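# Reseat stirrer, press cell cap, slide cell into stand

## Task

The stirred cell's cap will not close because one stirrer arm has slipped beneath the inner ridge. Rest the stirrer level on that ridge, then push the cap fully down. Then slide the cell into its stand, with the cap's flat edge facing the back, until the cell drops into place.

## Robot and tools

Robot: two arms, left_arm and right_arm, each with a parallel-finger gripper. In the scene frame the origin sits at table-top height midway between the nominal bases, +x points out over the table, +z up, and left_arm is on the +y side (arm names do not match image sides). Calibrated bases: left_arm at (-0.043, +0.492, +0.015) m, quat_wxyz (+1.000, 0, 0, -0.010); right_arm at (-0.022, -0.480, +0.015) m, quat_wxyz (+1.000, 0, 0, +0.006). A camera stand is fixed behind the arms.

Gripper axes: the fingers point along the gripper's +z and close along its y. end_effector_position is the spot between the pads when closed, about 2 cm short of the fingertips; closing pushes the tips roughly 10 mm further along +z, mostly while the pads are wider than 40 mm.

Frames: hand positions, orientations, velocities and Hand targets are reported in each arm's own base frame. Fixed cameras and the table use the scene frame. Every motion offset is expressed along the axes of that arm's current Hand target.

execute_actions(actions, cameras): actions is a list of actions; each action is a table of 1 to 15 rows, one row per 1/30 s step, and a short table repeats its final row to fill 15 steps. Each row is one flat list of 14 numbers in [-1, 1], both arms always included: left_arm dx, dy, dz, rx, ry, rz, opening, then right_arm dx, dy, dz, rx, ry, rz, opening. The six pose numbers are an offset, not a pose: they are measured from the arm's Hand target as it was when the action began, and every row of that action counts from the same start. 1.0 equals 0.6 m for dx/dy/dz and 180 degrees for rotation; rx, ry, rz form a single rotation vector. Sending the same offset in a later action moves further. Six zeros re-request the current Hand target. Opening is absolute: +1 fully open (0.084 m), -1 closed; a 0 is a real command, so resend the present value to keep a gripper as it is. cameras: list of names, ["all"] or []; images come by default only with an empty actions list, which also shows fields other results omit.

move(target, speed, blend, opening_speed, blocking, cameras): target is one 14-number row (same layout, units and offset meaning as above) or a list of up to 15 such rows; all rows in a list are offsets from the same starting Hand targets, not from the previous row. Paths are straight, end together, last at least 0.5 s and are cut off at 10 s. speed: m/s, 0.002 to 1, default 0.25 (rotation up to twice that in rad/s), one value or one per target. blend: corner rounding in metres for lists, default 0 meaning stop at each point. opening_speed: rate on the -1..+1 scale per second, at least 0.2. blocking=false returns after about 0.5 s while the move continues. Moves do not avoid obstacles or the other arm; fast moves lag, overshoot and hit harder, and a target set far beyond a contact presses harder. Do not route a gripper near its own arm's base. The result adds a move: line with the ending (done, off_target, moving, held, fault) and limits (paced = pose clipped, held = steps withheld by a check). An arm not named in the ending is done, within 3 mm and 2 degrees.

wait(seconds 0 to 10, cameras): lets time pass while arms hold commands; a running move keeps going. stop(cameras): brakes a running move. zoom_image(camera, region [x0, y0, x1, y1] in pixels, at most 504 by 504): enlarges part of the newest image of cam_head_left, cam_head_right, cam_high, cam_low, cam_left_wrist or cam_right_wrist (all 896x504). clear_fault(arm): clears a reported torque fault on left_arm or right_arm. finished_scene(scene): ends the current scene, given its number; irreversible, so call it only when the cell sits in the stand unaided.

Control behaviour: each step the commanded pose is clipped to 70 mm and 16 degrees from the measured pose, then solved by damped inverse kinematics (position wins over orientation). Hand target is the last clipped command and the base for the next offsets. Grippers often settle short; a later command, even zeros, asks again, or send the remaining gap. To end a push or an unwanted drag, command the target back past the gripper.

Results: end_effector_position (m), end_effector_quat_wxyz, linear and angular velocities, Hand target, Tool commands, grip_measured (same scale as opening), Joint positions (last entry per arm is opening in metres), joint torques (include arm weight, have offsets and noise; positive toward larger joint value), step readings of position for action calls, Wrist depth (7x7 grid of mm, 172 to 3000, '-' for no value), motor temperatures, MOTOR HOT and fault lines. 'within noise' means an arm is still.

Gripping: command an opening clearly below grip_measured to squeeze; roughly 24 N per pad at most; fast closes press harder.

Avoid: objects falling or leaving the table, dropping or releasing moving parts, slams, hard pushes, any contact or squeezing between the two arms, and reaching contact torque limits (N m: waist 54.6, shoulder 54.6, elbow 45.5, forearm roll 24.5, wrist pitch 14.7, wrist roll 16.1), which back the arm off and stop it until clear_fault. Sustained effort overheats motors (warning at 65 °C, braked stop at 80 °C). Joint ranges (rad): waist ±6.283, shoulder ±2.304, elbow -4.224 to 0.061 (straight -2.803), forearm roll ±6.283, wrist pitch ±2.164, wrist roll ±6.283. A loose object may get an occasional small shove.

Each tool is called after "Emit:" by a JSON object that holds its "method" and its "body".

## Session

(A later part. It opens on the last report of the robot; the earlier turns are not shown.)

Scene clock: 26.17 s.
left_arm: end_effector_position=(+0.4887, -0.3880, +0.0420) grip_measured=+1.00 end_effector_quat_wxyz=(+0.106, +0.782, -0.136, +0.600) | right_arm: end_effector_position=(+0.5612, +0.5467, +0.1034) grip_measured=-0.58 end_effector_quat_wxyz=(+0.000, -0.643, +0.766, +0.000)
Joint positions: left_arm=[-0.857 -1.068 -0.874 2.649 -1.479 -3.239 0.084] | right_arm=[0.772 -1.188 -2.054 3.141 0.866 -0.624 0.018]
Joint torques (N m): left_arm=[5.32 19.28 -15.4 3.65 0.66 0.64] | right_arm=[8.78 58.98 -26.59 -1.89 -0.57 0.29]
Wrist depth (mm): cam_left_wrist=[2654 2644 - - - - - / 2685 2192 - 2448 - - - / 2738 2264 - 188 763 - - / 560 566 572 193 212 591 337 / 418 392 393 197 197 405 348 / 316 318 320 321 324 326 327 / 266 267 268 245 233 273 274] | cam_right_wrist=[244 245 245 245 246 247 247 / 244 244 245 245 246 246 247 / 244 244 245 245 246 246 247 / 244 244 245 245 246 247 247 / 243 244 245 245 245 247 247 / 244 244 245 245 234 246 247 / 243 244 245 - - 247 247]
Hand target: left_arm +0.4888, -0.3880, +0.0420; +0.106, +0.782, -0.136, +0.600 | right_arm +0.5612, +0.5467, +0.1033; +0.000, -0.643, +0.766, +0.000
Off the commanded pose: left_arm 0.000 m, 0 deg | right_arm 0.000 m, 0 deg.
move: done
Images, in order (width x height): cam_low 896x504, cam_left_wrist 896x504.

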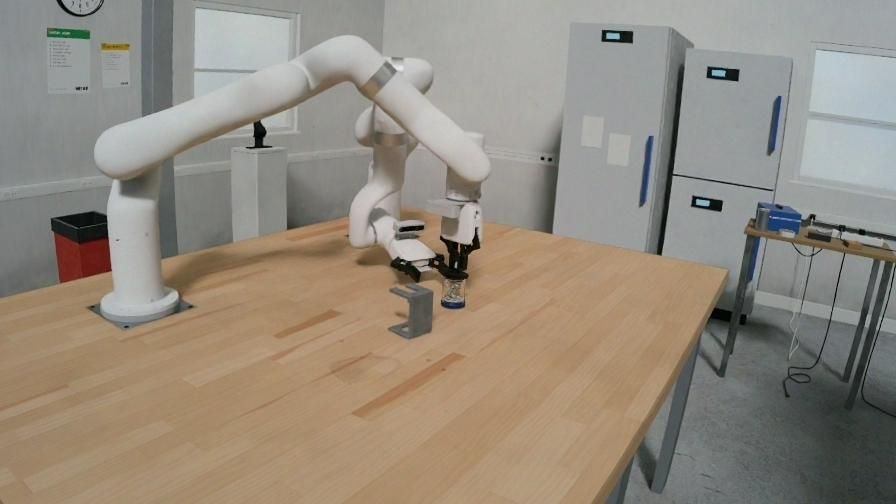

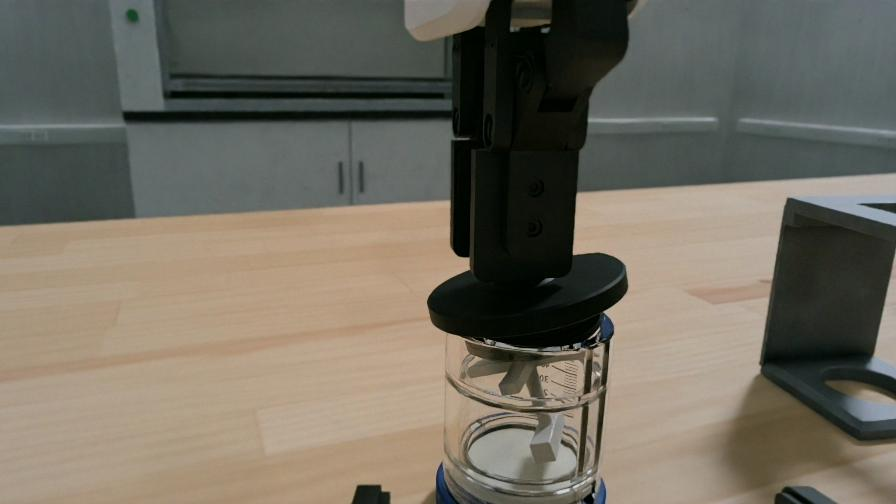

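Emit:
{"method": "move", "body": {"target": [0.005,-0.007,0.127,0,0,0,1,0,0,0,0,0,0,-0.9], "speed": 0.08, "cameras": ["cam_left_wrist","cam_head_left"]}}

Emit:
{"method": "zoom_image", "body": {"camera": "cam_head_left", "region": [390, 270, 500, 350]}}

Scene clock: 28.10 s.
left_arm: end_effector_position=(+0.5601, -0.4093, +0.0252) grip_measured=+1.00 end_effector_quat_wxyz=(+0.106, +0.782, -0.136, +0.600) | right_arm: end_effector_position=(+0.5612, +0.5467, +0.1033) grip_measured=-0.58 end_effector_quat_wxyz=(+0.000, -0.643, +0.766, +0.000)
Joint positions: left_arm=[-0.772 -1.146 -1.068 2.724 -1.381 -3.177 0.084] | right_arm=[0.772 -1.188 -2.054 3.141 0.866 -0.624 0.018]
Joint torques (N m): left_arm=[3.83 20.23 -18.96 4.06 0.74 0.64] | right_arm=[10.93 58.69 -21.28 -1.97 -0.02 0.23]
Wrist depth (mm): cam_left_wrist=[2538 - 2899 - - - - / 2604 2080 2389 - - - - / 2685 2119 - - - - - / 501 503 - - - 531 - / 373 349 - - - 391 362 / 281 282 - - - 290 275 / 236 238 239 228 241 243 244] | cam_right_wrist=[243 244 245 245 246 247 247 / 243 245 245 245 246 247 247 / 243 244 245 245 246 246 247 / 244 244 245 245 245 246 247 / 244 244 245 245 246 193 188 / 244 244 244 245 234 246 180 / 243 244 245 - - 246 173]
Hand target: left_arm +0.5601, -0.4093, +0.0252; +0.106, +0.782, -0.136, +0.600 | right_arm +0.5612, +0.5467, +0.1033; +0.000, -0.643, +0.766, +0.000
Off the commanded pose: left_arm 0.000 m, 0 deg | right_arm 0.000 m, 0 deg.
move: done
Images, in order (width x height): cam_head_left 896x504, cam_left_wrist 896x504.

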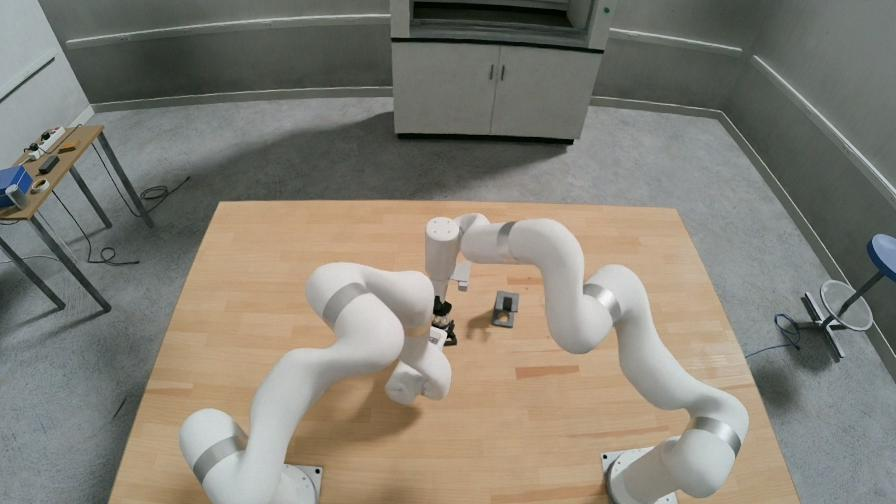

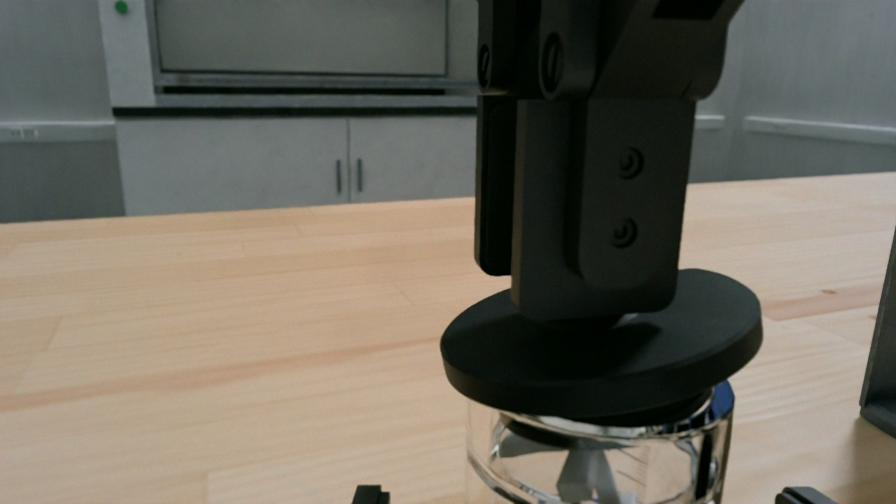

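Scaled by 4.582.

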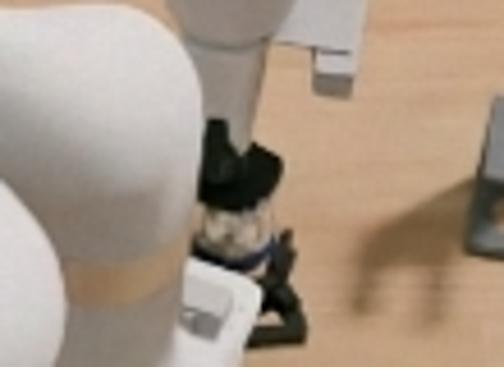

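Emit:
{"method": "move", "body": {"target": [0,0.004,0,0,0,0,-0.3,0,0,0,0,0,0,-0.9], "opening_speed": 1, "cameras": ["cam_left_wrist"]}}

Scene clock: 29.90 s.
left_arm: end_effector_position=(+0.5593, -0.4117, +0.0252) grip_measured=+0.29 end_effector_quat_wxyz=(+0.106, +0.782, -0.136, +0.600) | right_arm: end_effector_position=(+0.5612, +0.5467, +0.1033) grip_measured=-0.58 end_effector_quat_wxyz=(+0.000, -0.643, +0.766, +0.000)
Joint positions: left_arm=[-0.776 -1.147 -1.071 2.72 -1.379 -3.177 0.056] | right_arm=[0.772 -1.188 -2.054 3.141 0.866 -0.624 0.018]
Joint torques (N m): left_arm=[3.75 20.48 -13.77 -4.57 0.77 0.55] | right_arm=[10.49 60.52 -21.42 -1.83 0.5 0.29]
Wrist depth (mm): cam_left_wrist=[2566 - 2886 - - - - / 2566 - 2389 - - - - / 2782 - 2372 - - - - / 498 502 - - - 529 - / 373 350 - - - 393 336 / 281 283 - - - 290 275 / 237 238 239 228 242 243 244] | cam_right_wrist=[244 244 245 246 246 246 247 / 244 244 245 246 246 246 247 / 244 244 245 245 246 246 247 / 243 244 245 245 246 247 247 / 243 244 245 245 246 246 189 / 243 245 245 245 - 194 181 / 243 244 245 - - 246 173]
Hand target: left_arm +0.5593, -0.4116, +0.0252; +0.106, +0.782, -0.136, +0.600 | right_arm +0.5612, +0.5467, +0.1033; +0.000, -0.643, +0.766, +0.000
Off the commanded pose: left_arm 0.000 m, 0 deg | right_arm 0.000 m, 0 deg.
move: done
Images, in order (width x height): cam_left_wrist 896x504.

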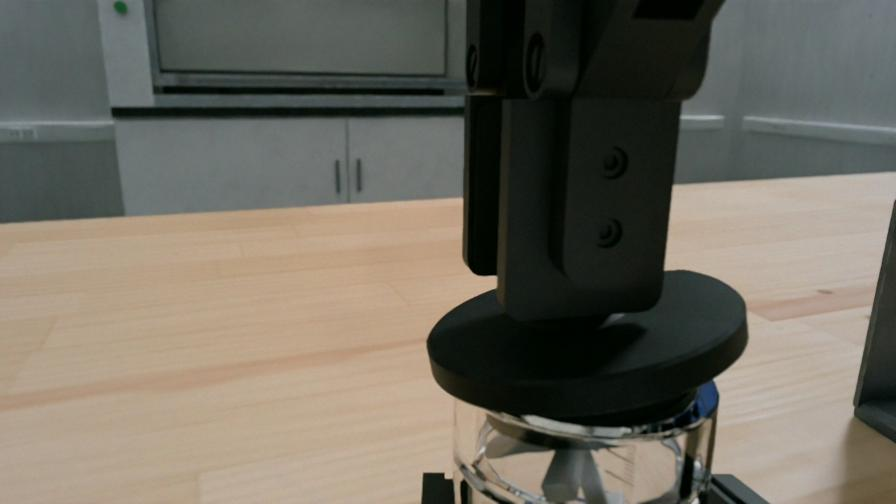

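Emit:
{"method": "move", "body": {"target": [0,0,0,0,0,0,-0.3,0,0,-0.01,0,0,0,-0.9], "speed": 0.05, "cameras": ["cam_left_wrist"]}}

Emit:
{"method": "zoom_image", "body": {"camera": "cam_left_wrist", "region": [400, 250, 780, 504]}}

Scene clock: 31.00 s.
left_arm: end_effector_position=(+0.5593, -0.4116, +0.0252) grip_measured=+0.29 end_effector_quat_wxyz=(+0.106, +0.782, -0.136, +0.600) | right_arm: end_effector_position=(+0.5612, +0.5467, +0.1093) grip_measured=-0.58 end_effector_quat_wxyz=(+0.000, -0.643, +0.766, +0.000)
Joint positions: left_arm=[-0.776 -1.147 -1.071 2.72 -1.379 -3.177 0.056] | right_arm=[0.772 -1.18 -2.054 3.141 0.873 -0.624 0.018]
Joint torques (N m): left_arm=[2.96 21.7 -7.6 -3.21 0.94 0.6] | right_arm=[13.18 86.38 -22.58 -1.63 1.33 0.23]
Wrist depth (mm): cam_left_wrist=[2547 - 2839 - - - - / 2664 - 2422 - - - - / 2749 - 2405 - - - - / 500 502 - - - 533 - / 373 349 - - - 362 336 / 281 282 284 - - 290 274 / 237 237 239 228 242 243 245] | cam_right_wrist=[250 250 250 251 252 253 253 / 250 250 250 251 252 252 253 / 249 250 250 251 251 253 253 / 249 250 250 251 252 252 253 / 250 250 251 251 251 252 194 / 249 250 251 251 - 198 181 / 249 250 250 - - 252 178]
Hand target: left_arm +0.5593, -0.4116, +0.0252; +0.106, +0.782, -0.136, +0.600 | right_arm +0.5612, +0.5467, +0.1093; +0.000, -0.643, +0.766, +0.000
Off the commanded pose: left_arm 0.000 m, 0 deg | right_arm 0.000 m, 0 deg.
move: done
Images, in order (width x height): cam_left_wrist 896x504.

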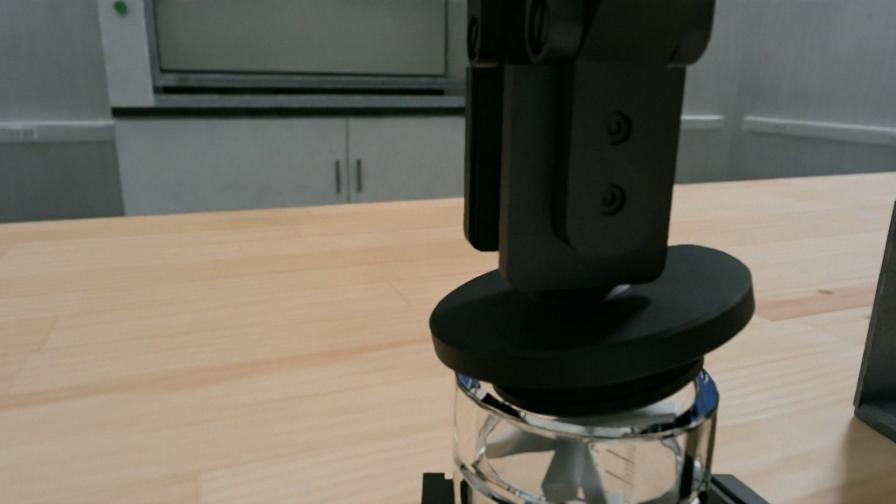

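Scaled by 1.326.

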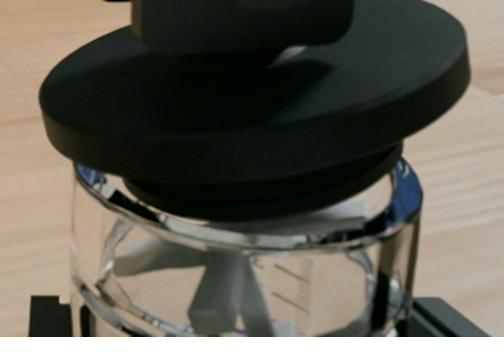

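Emit:
{"method": "move", "body": {"target": [[0,0,0,0,0,0,-0.3,0,0,-0.07,0,0,0,-0.9],[0,0,0,0,0,0,-0.3,0.02,0,-0.1,0,-0.061,0,-0.9]], "speed": 0.12, "cameras": ["cam_left_wrist","cam_right_wrist"]}}

Emit:
{"method": "zoom_image", "body": {"camera": "cam_right_wrist", "region": [380, 250, 780, 504]}}

Scene clock: 33.87 s.
left_arm: end_effector_position=(+0.5593, -0.4116, +0.0252) grip_measured=+0.29 end_effector_quat_wxyz=(+0.106, +0.782, -0.136, +0.600) | right_arm: end_effector_position=(+0.5591, +0.5349, +0.1694) grip_measured=-0.58 end_effector_quat_wxyz=(+0.073, -0.640, +0.762, +0.061)
Joint positions: left_arm=[-0.776 -1.147 -1.071 2.72 -1.379 -3.177 0.056] | right_arm=[0.726 -0.967 -1.798 3.328 0.689 -0.806 0.018]
Joint torques (N m): left_arm=[-4.12 20.79 -4.3 -1.13 1.39 0.54] | right_arm=[-14.58 82.76 -22.76 2.81 -1.33 -0.63]
Wrist depth (mm): cam_left_wrist=[2519 2138 - - - - - / 2664 2106 2340 2465 - - - / 2771 2172 2348 2457 2634 - - / 498 506 510 515 522 529 - / 374 350 380 382 386 388 335 / 282 283 286 287 308 290 275 / 237 238 239 228 242 243 245] | cam_right_wrist=[282 283 284 284 285 286 286 / 288 289 290 291 291 292 293 / 293 294 295 296 297 298 299 / 299 300 301 301 301 301 303 / 304 305 306 306 271 247 231 / 312 313 312 - 311 241 227 / 317 319 320 - - 241 229]
Hand target: left_arm +0.5593, -0.4116, +0.0252; +0.106, +0.782, -0.136, +0.600 | right_arm +0.5591, +0.5349, +0.1694; +0.073, -0.640, +0.762, +0.061
Off the commanded pose: left_arm 0.000 m, 0 deg | right_arm 0.000 m, 0 deg.
move: done
Images, in order (width x height): cam_left_wrist 896x504, cam_right_wrist 896x504.

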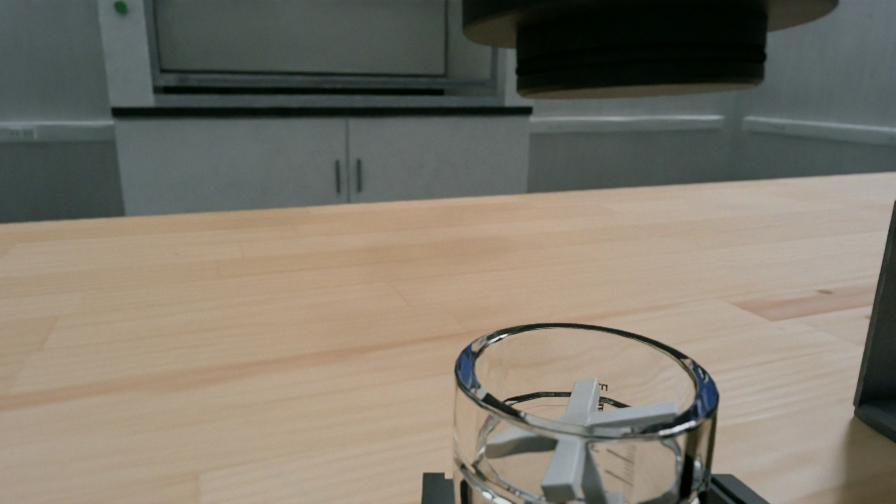

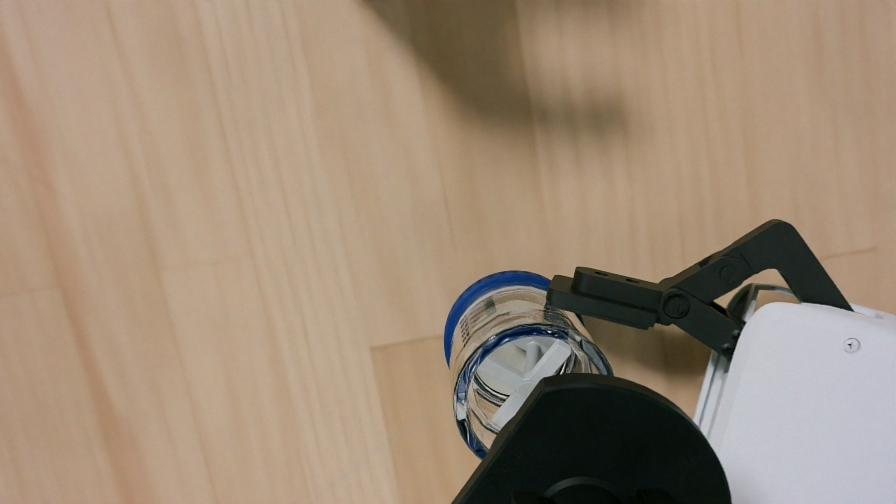

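Scaled by 1.260.

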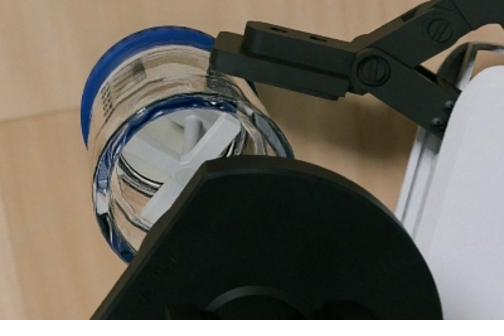

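Emit:
{"method": "move", "body": {"target": [[0,0,0,0,0,0,-0.3,-0.0075,-0.187,0.002,0,0,0,-0.9],[0,0,0,0,0,0,-0.3,-0.042,-0.187,0.18,0,0,0,-0.9]], "speed": 0.15, "cameras": ["cam_left_wrist","cam_right_wrist","cam_low"]}}

Emit:
{"method": "zoom_image", "body": {"camera": "cam_low", "region": [380, 180, 580, 350]}}

Scene clock: 37.60 s.
left_arm: end_effector_position=(+0.5593, -0.4116, +0.0252) grip_measured=+0.29 end_effector_quat_wxyz=(+0.106, +0.782, -0.136, +0.600) | right_arm: end_effector_position=(+0.6769, +0.5595, +0.0682) grip_measured=-0.58 end_effector_quat_wxyz=(+0.081, -0.639, +0.762, +0.061)
Joint positions: left_arm=[-0.776 -1.147 -1.071 2.72 -1.379 -3.177 0.056] | right_arm=[0.655 -1.619 -2.768 3.294 0.997 -0.814 0.018]
Joint torques (N m): left_arm=[-2.54 21.55 -3.71 0.92 1.21 0.43] | right_arm=[16.35 67.35 -39.79 -3.26 1.16 0.74]
Wrist depth (mm): cam_left_wrist=[2585 - - 185 - - - / 2644 2087 2242 2510 - - - / 2696 - 213 2465 2634 - - / 501 503 217 513 524 528 - / 373 348 227 328 386 389 336 / 281 283 285 288 307 291 275 / 237 237 239 228 242 243 244] | cam_right_wrist=[185 185 185 185 185 186 186 / 189 190 190 190 190 190 190 / 193 193 193 193 194 194 194 / 197 197 197 197 198 198 197 / 200 201 201 201 201 201 200 / 206 205 206 205 204 205 207 / 210 210 211 211 - 211 211]
Hand target: left_arm +0.5593, -0.4116, +0.0252; +0.106, +0.782, -0.136, +0.600 | right_arm +0.6775, +0.5600, +0.0682; +0.073, -0.640, +0.762, +0.061
Off the commanded pose: left_arm 0.000 m, 0 deg | right_arm 0.001 m, 1 deg.
elbow stopped short (right arm): the move would have taken joint 3 (elbow) straighter than the controller allows.
move: done
Images, in order (width x height): cam_low 896x504, cam_left_wrist 896x504, cam_right_wrist 896x504.

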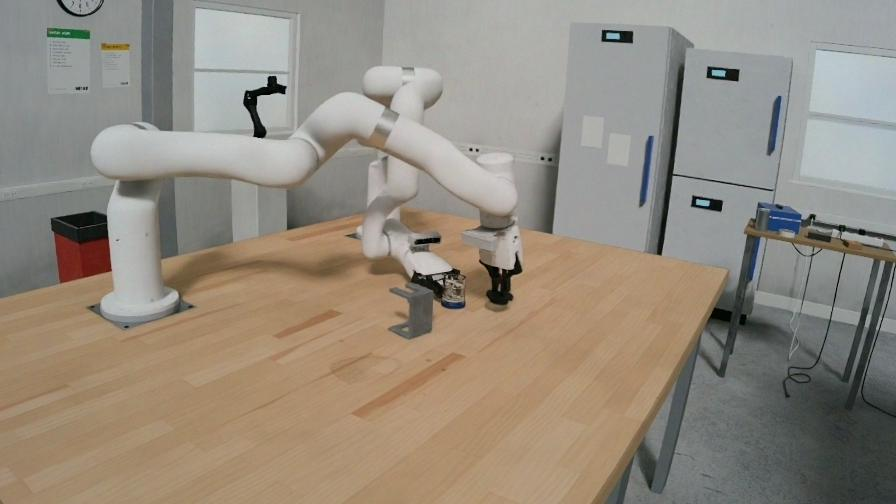

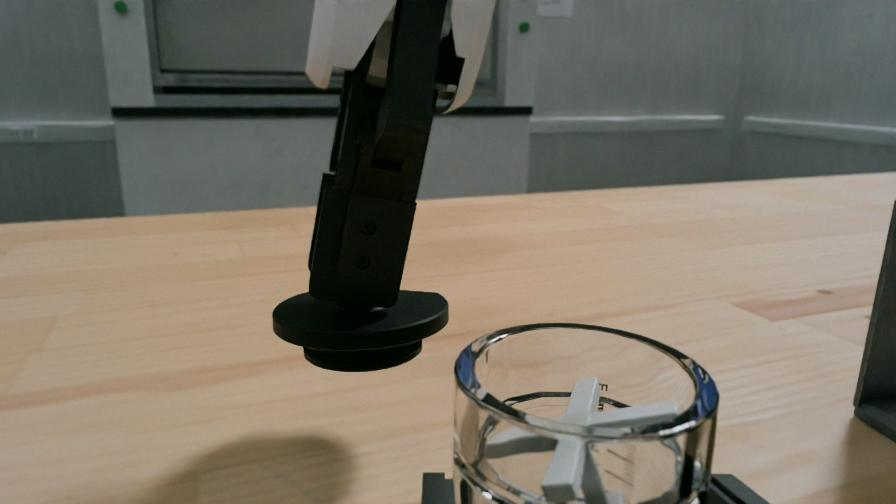

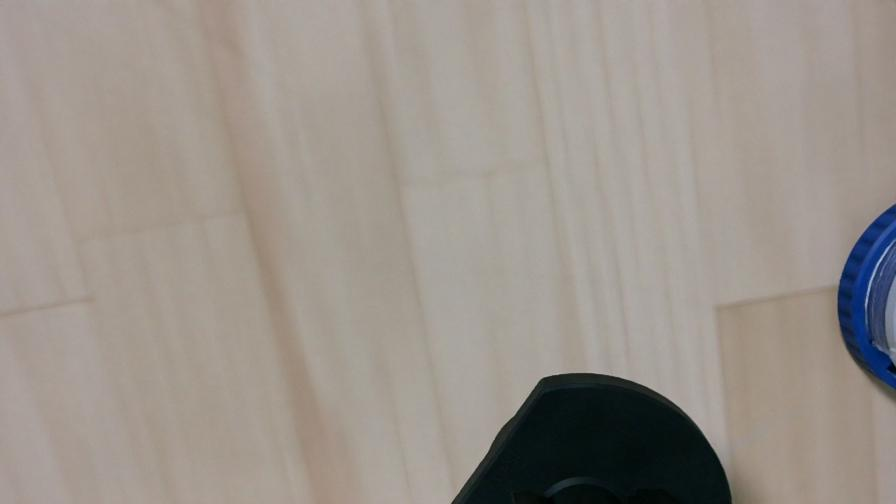

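Scaled by 2.520.

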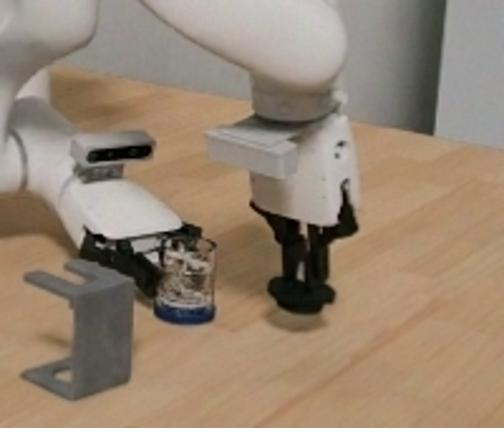

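Emit:
{"method": "move", "body": {"target": [[0,0,0,0,0,0,-0.3,0.011,0.066,-0.002,0,0,0,-0.9],[0,0,0,0,0,0,-0.3,0.0175,0.066,0.031,0,0,0,-0.9]], "speed": 0.1, "cameras": ["cam_left_wrist","cam_low"]}}

Emit:
{"method": "zoom_image", "body": {"camera": "cam_low", "region": [420, 220, 550, 330]}}

Scene clock: 39.67 s.
left_arm: end_effector_position=(+0.5593, -0.4116, +0.0252) grip_measured=+0.29 end_effector_quat_wxyz=(+0.106, +0.782, -0.136, +0.600) | right_arm: end_effector_position=(+0.6373, +0.5602, +0.0479) grip_measured=-0.58 end_effector_quat_wxyz=(+0.073, -0.640, +0.762, +0.061)
Joint positions: left_arm=[-0.776 -1.147 -1.071 2.72 -1.379 -3.177 0.056] | right_arm=[0.685 -1.399 -2.31 3.32 0.773 -0.83 0.018]
Joint torques (N m): left_arm=[-5.88 21.42 -4.09 1.27 1.38 0.33] | right_arm=[6.29 66.13 -38.13 3.32 -1.18 -0.74]
Wrist depth (mm): cam_left_wrist=[2614 - - - - - - / 2634 - - - - - - / 2664 2112 - 2556 2644 - - / 499 503 - 516 525 531 - / 374 349 189 328 387 390 335 / 281 283 205 204 307 290 275 / 237 238 197 195 242 243 244] | cam_right_wrist=[- - - - - - - / - - - - 172 - 173 / 173 174 173 174 174 175 175 / 175 176 177 177 178 178 - / 179 179 180 180 181 181 - / 183 184 184 184 183 185 - / 187 187 188 188 - 190 190]
Hand target: left_arm +0.5593, -0.4116, +0.0252; +0.106, +0.782, -0.136, +0.600 | right_arm +0.6374, +0.5602, +0.0479; +0.073, -0.640, +0.762, +0.061
Off the commanded pose: left_arm 0.000 m, 0 deg | right_arm 0.000 m, 0 deg.
move: done
Images, in order (width x height): cam_low 896x504, cam_left_wrist 896x504.

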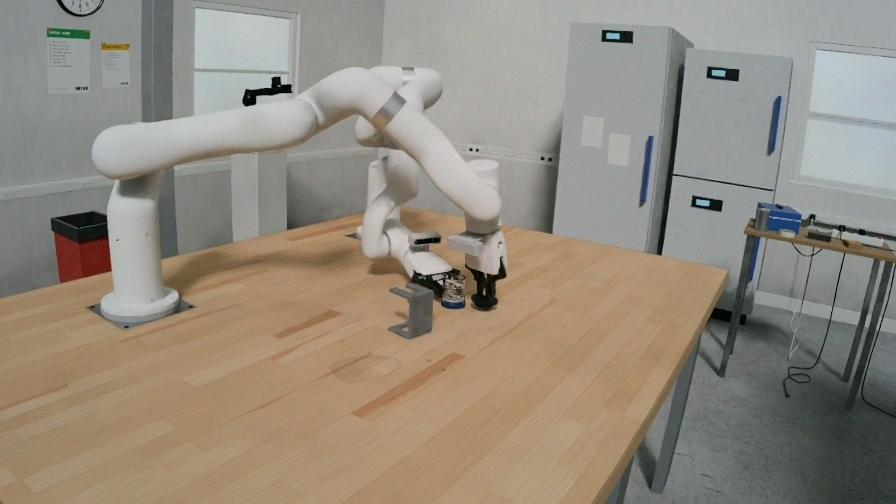

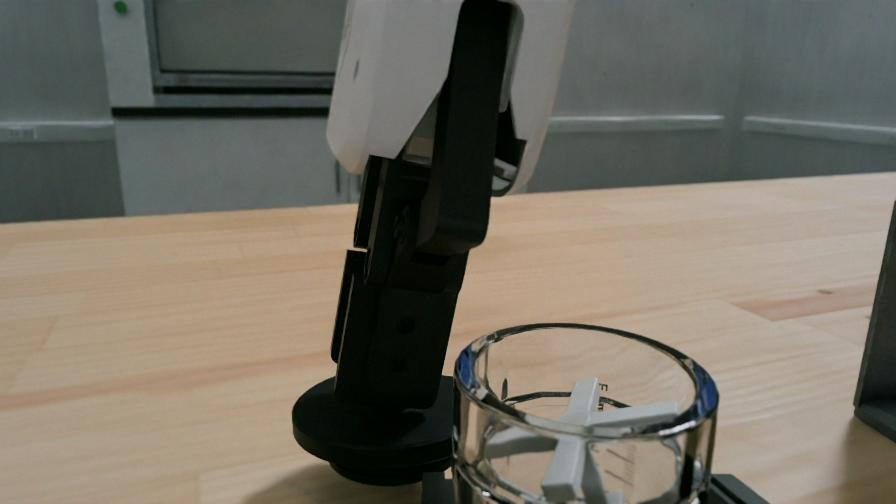

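Scaled by 3.877.

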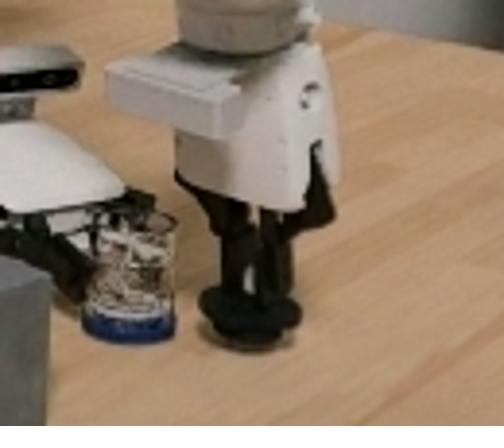

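Emit:
{"method": "move", "body": {"target": [0,0,0,0,0,0,-0.3,0.0019,0,0.0098,0,0,0,-0.9], "speed": 0.03, "cameras": ["cam_low"]}}

Emit:
{"method": "zoom_image", "body": {"camera": "cam_low", "region": [460, 270, 510, 320]}}

Scene clock: 40.77 s.
left_arm: end_effector_position=(+0.5593, -0.4116, +0.0252) grip_measured=+0.29 end_effector_quat_wxyz=(+0.106, +0.782, -0.136, +0.600) | right_arm: end_effector_position=(+0.6373, +0.5602, +0.0419) grip_measured=-0.58 end_effector_quat_wxyz=(+0.073, -0.640, +0.762, +0.061)
Joint positions: left_arm=[-0.776 -1.147 -1.071 2.72 -1.379 -3.177 0.056] | right_arm=[0.685 -1.409 -2.315 3.32 0.768 -0.832 0.018]
Joint torques (N m): left_arm=[-5.17 22.18 -3.65 1.25 1.39 0.47] | right_arm=[-11.3 65.7 -38.3 3.08 -1.36 -0.8]
Wrist depth (mm): cam_left_wrist=[2556 - - - - - - / 2585 - - - - - - / 2706 - - - 2644 - - / 498 504 - 518 525 528 - / 373 350 189 328 386 390 336 / 281 282 196 217 307 291 274 / 236 238 204 217 242 243 244] | cam_right_wrist=[- - - - - - - / - - - - - - - / - - - - - - - / - - - - 172 173 - / 174 173 174 174 174 175 - / 177 177 178 177 177 179 - / 180 181 181 182 - 183 185]
Hand target: left_arm +0.5593, -0.4116, +0.0252; +0.106, +0.782, -0.136, +0.600 | right_arm +0.6374, +0.5602, +0.0419; +0.073, -0.640, +0.762, +0.061
Off the commanded pose: left_arm 0.000 m, 0 deg | right_arm 0.000 m, 0 deg.
move: done
Images, in order (width x height): cam_low 896x504.

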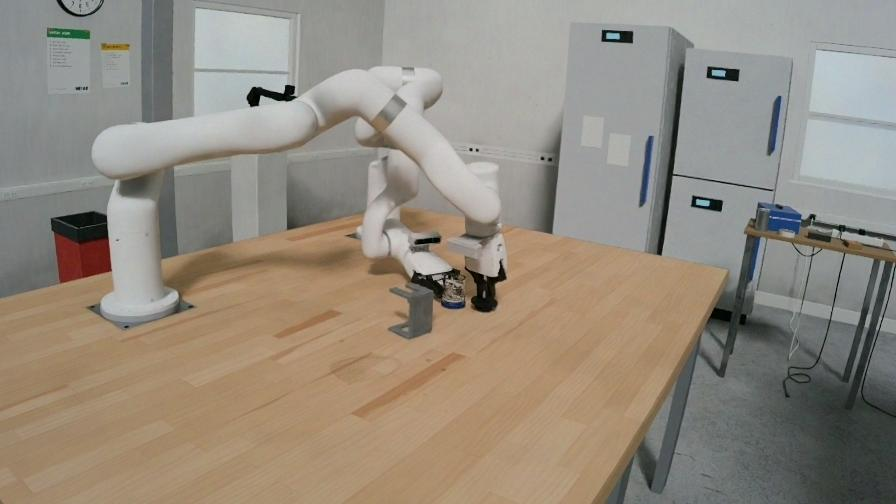

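Scaled by 10.080.

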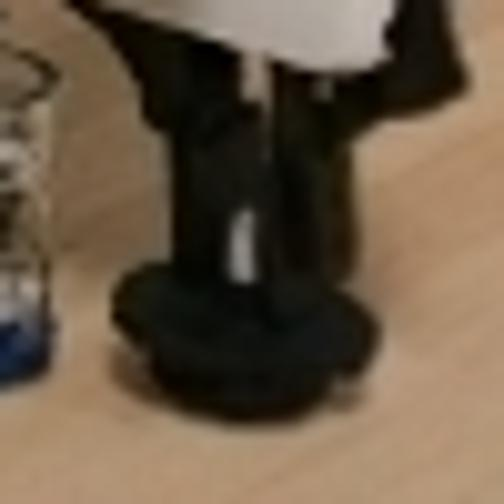

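Emit:
{"method": "move", "body": {"target": [0,0,0,0,0,0,-0.3,0.0012,0,0.0065,0,0,0,-0.9], "speed": 0.03, "cameras": ["cam_left_wrist"]}}

Emit:
{"method": "zoom_image", "body": {"camera": "cam_left_wrist", "region": [250, 250, 650, 504]}}

Scene clock: 41.80 s.
left_arm: end_effector_position=(+0.5593, -0.4116, +0.0252) grip_measured=+0.29 end_effector_quat_wxyz=(+0.106, +0.782, -0.136, +0.600) | right_arm: end_effector_position=(+0.6374, +0.5602, +0.0380) grip_measured=-0.58 end_effector_quat_wxyz=(+0.073, -0.640, +0.762, +0.061)
Joint positions: left_arm=[-0.776 -1.147 -1.071 2.72 -1.379 -3.177 0.056] | right_arm=[0.685 -1.416 -2.32 3.321 0.765 -0.832 0.018]
Joint torques (N m): left_arm=[-4.27 20.18 -3.6 0.87 1.28 0.39] | right_arm=[-11.61 68.47 -38.26 3.39 -1.37 -0.71]
Wrist depth (mm): cam_left_wrist=[2585 - - - - - - / 2644 - - - - - - / 2706 - - - 2614 - - / 499 503 - 515 523 530 - / 373 349 - 329 387 390 336 / 281 282 194 225 307 290 275 / 236 237 213 206 243 243 245] | cam_right_wrist=[- - - - - - - / - - - - - - - / - - - - - - - / - - - - - - - / - - - - - - - / 174 173 174 173 173 174 - / 176 177 177 177 - 179 180]
Hand target: left_arm +0.5593, -0.4116, +0.0252; +0.106, +0.782, -0.136, +0.600 | right_arm +0.6374, +0.5602, +0.0379; +0.073, -0.640, +0.762, +0.061
Off the commanded pose: left_arm 0.000 m, 0 deg | right_arm 0.000 m, 0 deg.
move: done
Images, in order (width x height): cam_left_wrist 896x504.

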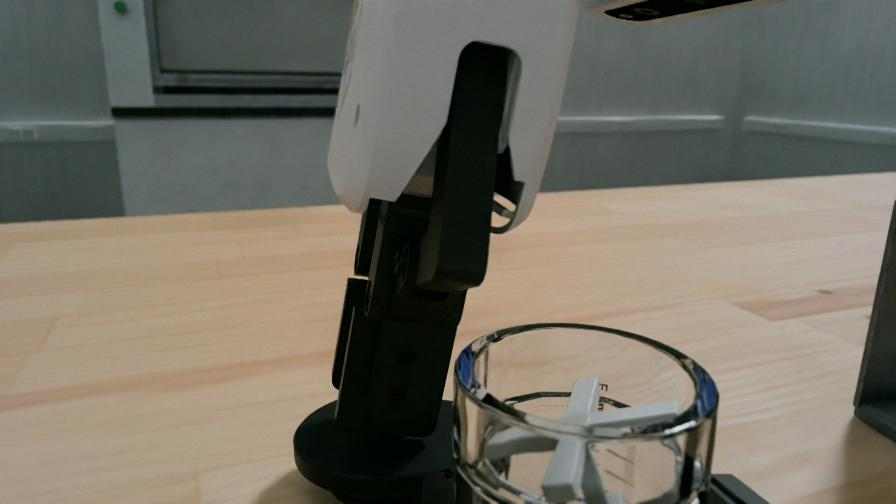

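Scaled by 1.260.

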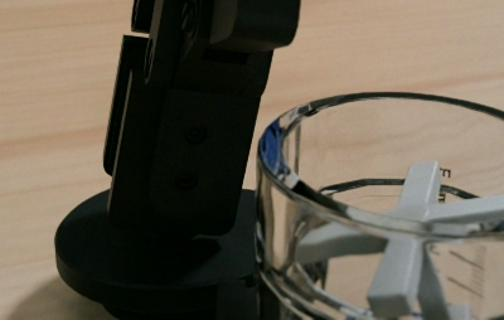

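Emit:
{"method": "move", "body": {"target": [0,0,0,0,0,0,-0.3,0.0010,0,0.005,0,0,0,-0.9], "speed": 0.03, "cameras": ["cam_low"]}}

Emit:
{"method": "zoom_image", "body": {"camera": "cam_low", "region": [460, 270, 510, 320]}}

Scene clock: 42.80 s.
left_arm: end_effector_position=(+0.5593, -0.4116, +0.0252) grip_measured=+0.29 end_effector_quat_wxyz=(+0.106, +0.782, -0.136, +0.600) | right_arm: end_effector_position=(+0.6374, +0.5602, +0.0350) grip_measured=-0.58 end_effector_quat_wxyz=(+0.073, -0.640, +0.762, +0.061)
Joint positions: left_arm=[-0.776 -1.147 -1.071 2.72 -1.379 -3.177 0.056] | right_arm=[0.685 -1.422 -2.323 3.321 0.763 -0.833 0.018]
Joint torques (N m): left_arm=[-4.4 22.42 -3.98 0.94 1.28 0.3] | right_arm=[-8.97 49.19 -30.75 2.61 -1.51 -0.67]
Wrist depth (mm): cam_left_wrist=[2556 - - - - - - / 2624 - - - - - - / 2749 - - - 2664 - - / 499 503 - 516 521 530 - / 374 348 - 329 386 389 336 / 281 283 194 231 307 290 274 / 236 237 204 204 242 243 244] | cam_right_wrist=[- - - - - - - / - - - - - - - / - - - - - - - / - - - - - - - / - - - - - - - / - - - - - 174 - / 173 174 174 175 - 176 177]
Hand target: left_arm +0.5593, -0.4116, +0.0252; +0.106, +0.782, -0.136, +0.600 | right_arm +0.6374, +0.5602, +0.0349; +0.073, -0.640, +0.762, +0.061
Off the commanded pose: left_arm 0.000 m, 0 deg | right_arm 0.000 m, 0 deg.
move: done
Images, in order (width x height): cam_low 896x504.

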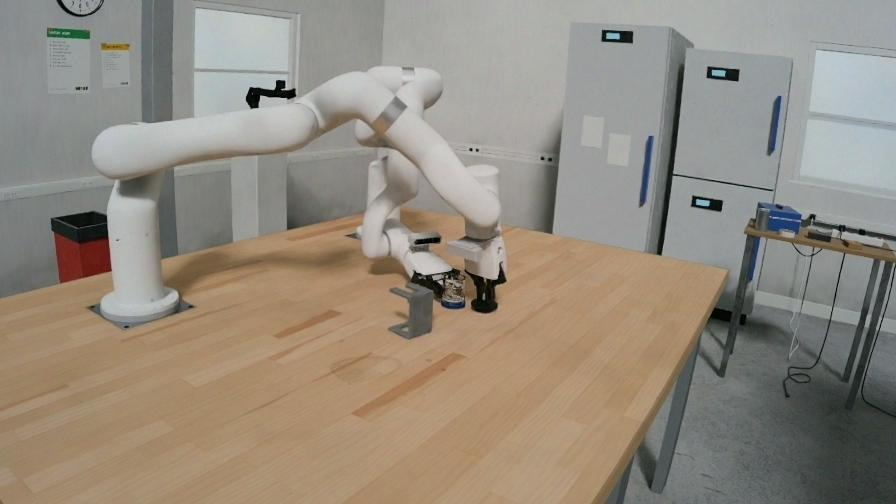

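Scaled by 10.080.

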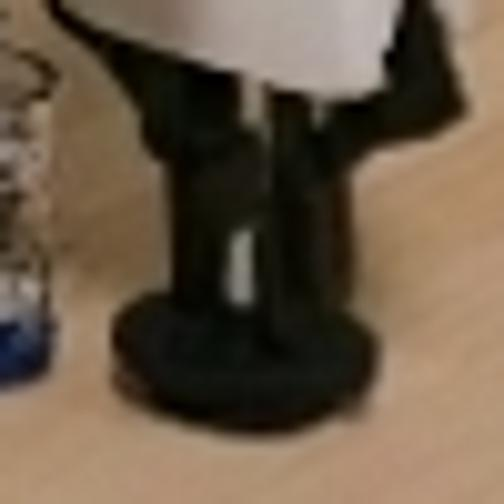

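Emit:
{"method": "move", "body": {"target": [[0,0,0,0,0,0,-0.3,0,0,0,0,0,0,-0.25],[0,0,0,0,0,0,-0.3,0,0,-0.2,0,0,0,-0.25]], "opening_speed": 1, "speed": 0.15, "cameras": ["cam_left_wrist"]}}

Scene clock: 45.50 s.
left_arm: end_effector_position=(+0.5593, -0.4116, +0.0252) grip_measured=+0.29 end_effector_quat_wxyz=(+0.106, +0.782, -0.136, +0.600) | right_arm: end_effector_position=(+0.6333, +0.5378, +0.1526) grip_measured=-0.27 end_effector_quat_wxyz=(+0.073, -0.640, +0.762, +0.061)
Joint positions: left_arm=[-0.776 -1.147 -1.071 2.72 -1.379 -3.177 0.056] | right_arm=[0.667 -1.178 -2.14 3.314 0.826 -0.838 0.032]
Joint torques (N m): left_arm=[-4.12 21.63 -4.18 1.57 1.25 0.2] | right_arm=[-15.21 87.5 -23.31 -2.58 1.24 -0.72]
Wrist depth (mm): cam_left_wrist=[2566 2685 2874 2749 - - - / 2614 2151 2356 2528 - - - / 2717 2185 2340 2474 2604 - - / 499 504 511 516 523 530 - / 374 349 379 383 387 391 336 / 281 283 284 287 307 290 275 / 237 238 211 218 243 244 245] | cam_right_wrist=[266 266 267 268 269 269 270 / 271 272 273 273 274 276 276 / 276 277 278 279 280 280 281 / 281 283 283 284 285 275 238 / 286 287 289 289 288 257 292 / 294 295 296 293 275 272 297 / 300 300 301 303 303 304 242]
Hand target: left_arm +0.5593, -0.4116, +0.0252; +0.106, +0.782, -0.136, +0.600 | right_arm +0.6333, +0.5378, +0.1527; +0.073, -0.640, +0.762, +0.061
Off the commanded pose: left_arm 0.000 m, 0 deg | right_arm 0.000 m, 0 deg.
move: done
Images, in order (width x height): cam_left_wrist 896x504.

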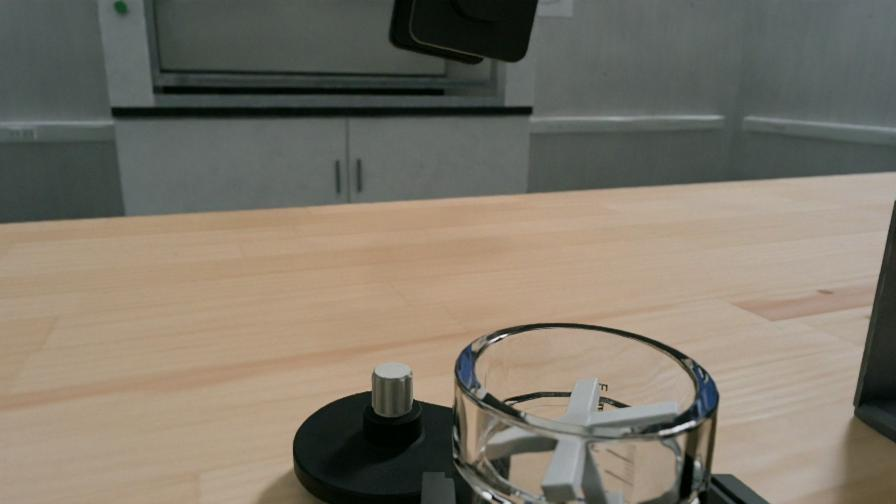

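Emit:
{"method": "move", "body": {"target": [0,0,0,0,0,0,-0.3,-0.0785,0.161,-0.0475,0,0.061,0,-0.25], "cameras": ["cam_left_wrist","cam_right_wrist"]}}

Emit:
{"method": "zoom_image", "body": {"camera": "cam_right_wrist", "region": [300, 130, 650, 440]}}

Emit:
{"method": "zoom_image", "body": {"camera": "cam_left_wrist", "region": [420, 310, 750, 504]}}

Scene clock: 47.27 s.
left_arm: end_effector_position=(+0.5593, -0.4116, +0.0252) grip_measured=+0.29 end_effector_quat_wxyz=(+0.106, +0.782, -0.136, +0.600) | right_arm: end_effector_position=(+0.5453, +0.5947, +0.1896) grip_measured=-0.27 end_effector_quat_wxyz=(+0.000, -0.643, +0.766, +0.000)
Joint positions: left_arm=[-0.776 -1.147 -1.071 2.72 -1.379 -3.177 0.056] | right_arm=[0.829 -1.187 -2.251 3.141 1.064 -0.567 0.032]
Joint torques (N m): left_arm=[-3.84 20.31 -3.7 1.1 1.2 0.17] | right_arm=[15.34 62.52 -38.88 -2.99 1.37 0.75]
Wrist depth (mm): cam_left_wrist=[2556 2727 2863 2923 - - - / 2675 2158 2389 2501 - - - / 2749 2192 2325 2510 2696 - - / 499 502 512 518 525 530 - / 373 350 380 382 387 390 337 / 281 282 284 286 307 291 274 / 236 237 210 218 242 243 244] | cam_right_wrist=[329 330 331 331 332 334 334 / 331 331 332 332 333 333 334 / 330 330 332 332 332 271 334 / 329 330 331 308 332 254 245 / 329 330 311 316 332 251 239 / 329 330 312 331 279 250 238 / 330 330 331 332 332 254 239]
Hand target: left_arm +0.5593, -0.4116, +0.0252; +0.106, +0.782, -0.136, +0.600 | right_arm +0.5453, +0.5947, +0.1896; +0.000, -0.643, +0.766, +0.000
Off the commanded pose: left_arm 0.000 m, 0 deg | right_arm 0.000 m, 0 deg.
move: done
Images, in order (width x height): cam_left_wrist 896x504, cam_right_wrist 896x504.

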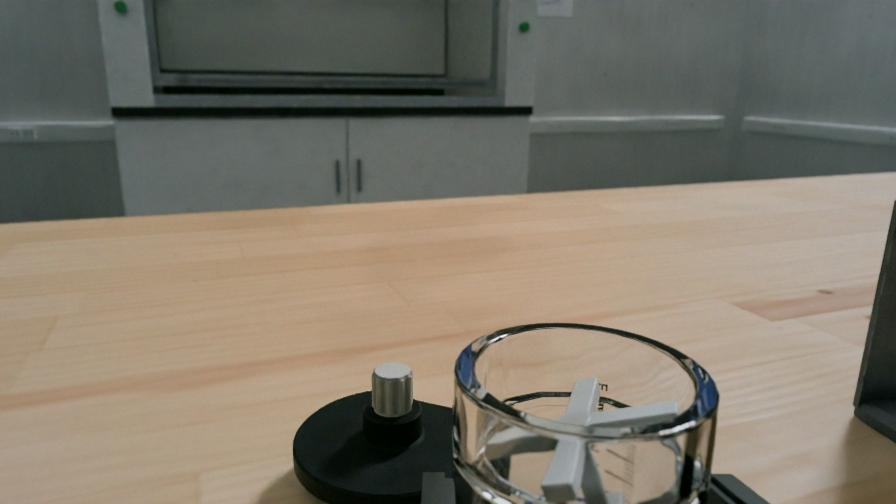

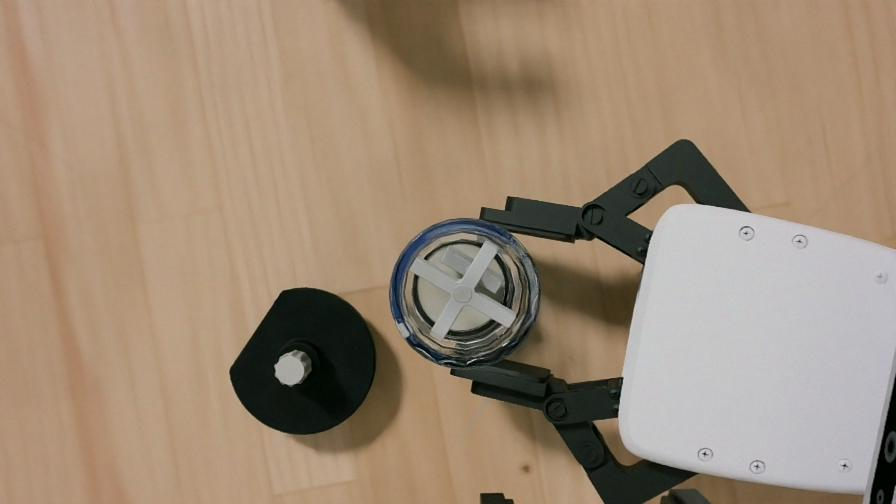

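Scaled by 1.440.

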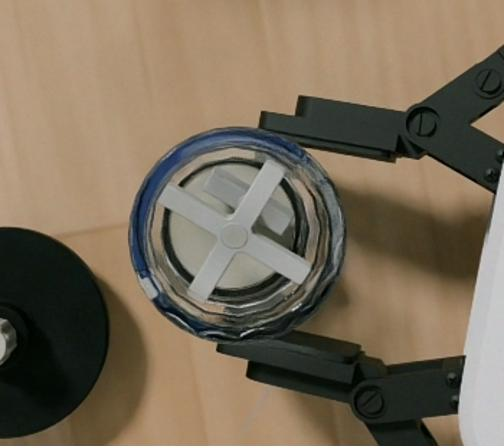

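Scaled by 1.527.

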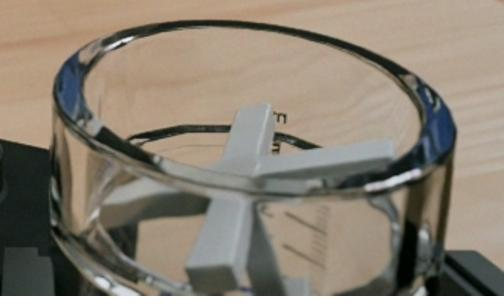

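Emit:
{"method": "move", "body": {"target": [[0.013,0,-0.0035,0,0,0,-0.4,0,0,0,0,0,0,-0.25],[-0.0315,0.0627,-0.170,0,0,0,-0.4,0,0,0,0,0,0,-0.25],[-0.0445,0.0627,-0.1665,0,0,0,-0.4,0,0,0,0,0,0,-0.25]], "speed": 0.08, "cameras": ["cam_left_wrist","cam_right_wrist"]}}

Scene clock: 53.73 s.
left_arm: end_effector_position=(+0.4493, -0.4118, +0.0254) grip_measured=+0.29 end_effector_quat_wxyz=(+0.106, +0.782, -0.136, +0.600) | right_arm: end_effector_position=(+0.5453, +0.5947, +0.1896) grip_measured=-0.27 end_effector_quat_wxyz=(+0.000, -0.643, +0.766, +0.000)
Joint positions: left_arm=[-0.97 -1.111 -0.889 2.541 -1.492 -3.274 0.056] | right_arm=[0.829 -1.187 -2.251 3.141 1.064 -0.567 0.032]
Joint torques (N m): left_arm=[-4.85 18.42 -14.85 2.03 -6.37 -1.3] | right_arm=[15.52 63.13 -39.31 -2.89 1.33 0.6]
Wrist depth (mm): cam_left_wrist=[2664 2760 2899 - - - - / 2727 2249 2457 2614 - - - / 2828 2257 2397 797 - 355 705 / 500 506 511 516 524 363 479 / 374 349 306 384 387 361 370 / 281 283 285 288 308 291 293 / 237 238 239 228 242 243 244] | cam_right_wrist=[330 331 331 332 333 334 335 / 329 330 331 332 333 333 334 / 329 330 331 332 332 322 282 / 330 330 331 332 332 291 334 / 329 330 312 332 332 333 333 / 330 330 311 331 333 333 281 / 329 330 331 331 332 333 334]
Hand target: left_arm +0.4493, -0.4119, +0.0254; +0.106, +0.782, -0.136, +0.600 | right_arm +0.5453, +0.5947, +0.1896; +0.000, -0.643, +0.766, +0.000
Off the commanded pose: left_arm 0.000 m, 0 deg | right_arm 0.000 m, 0 deg.
move: done
Images, in order (width x height): cam_left_wrist 896x504, cam_right_wrist 896x504.

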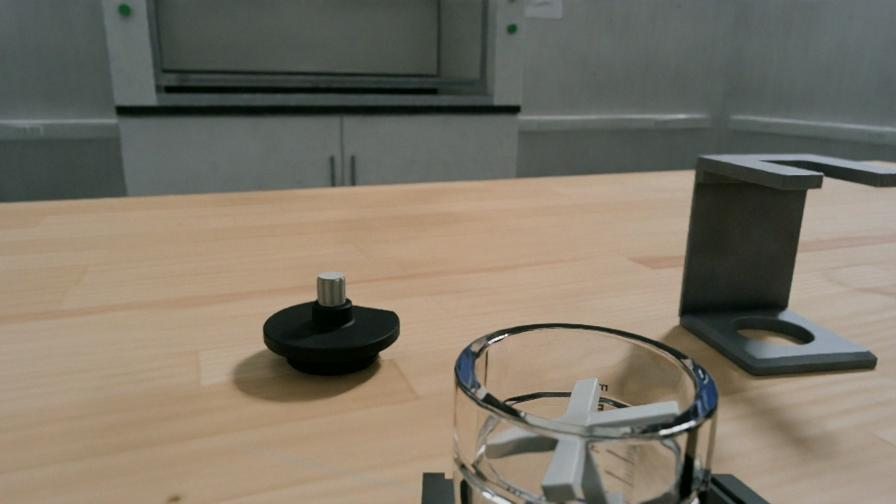

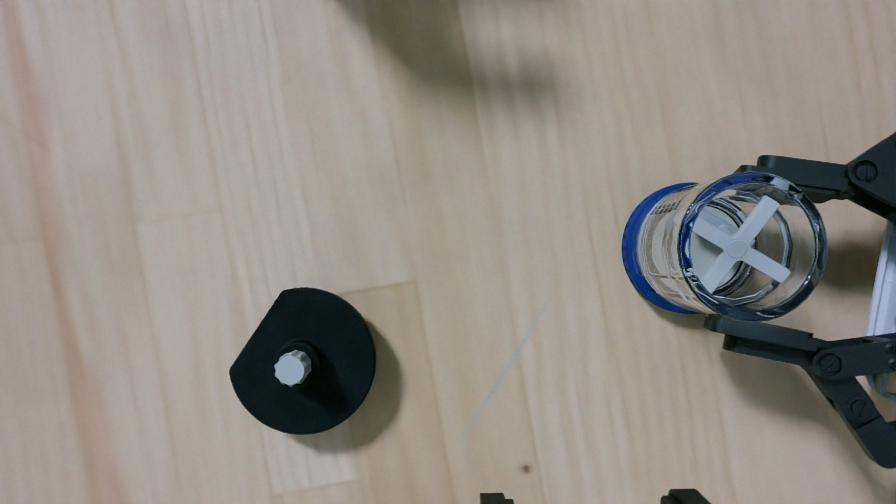

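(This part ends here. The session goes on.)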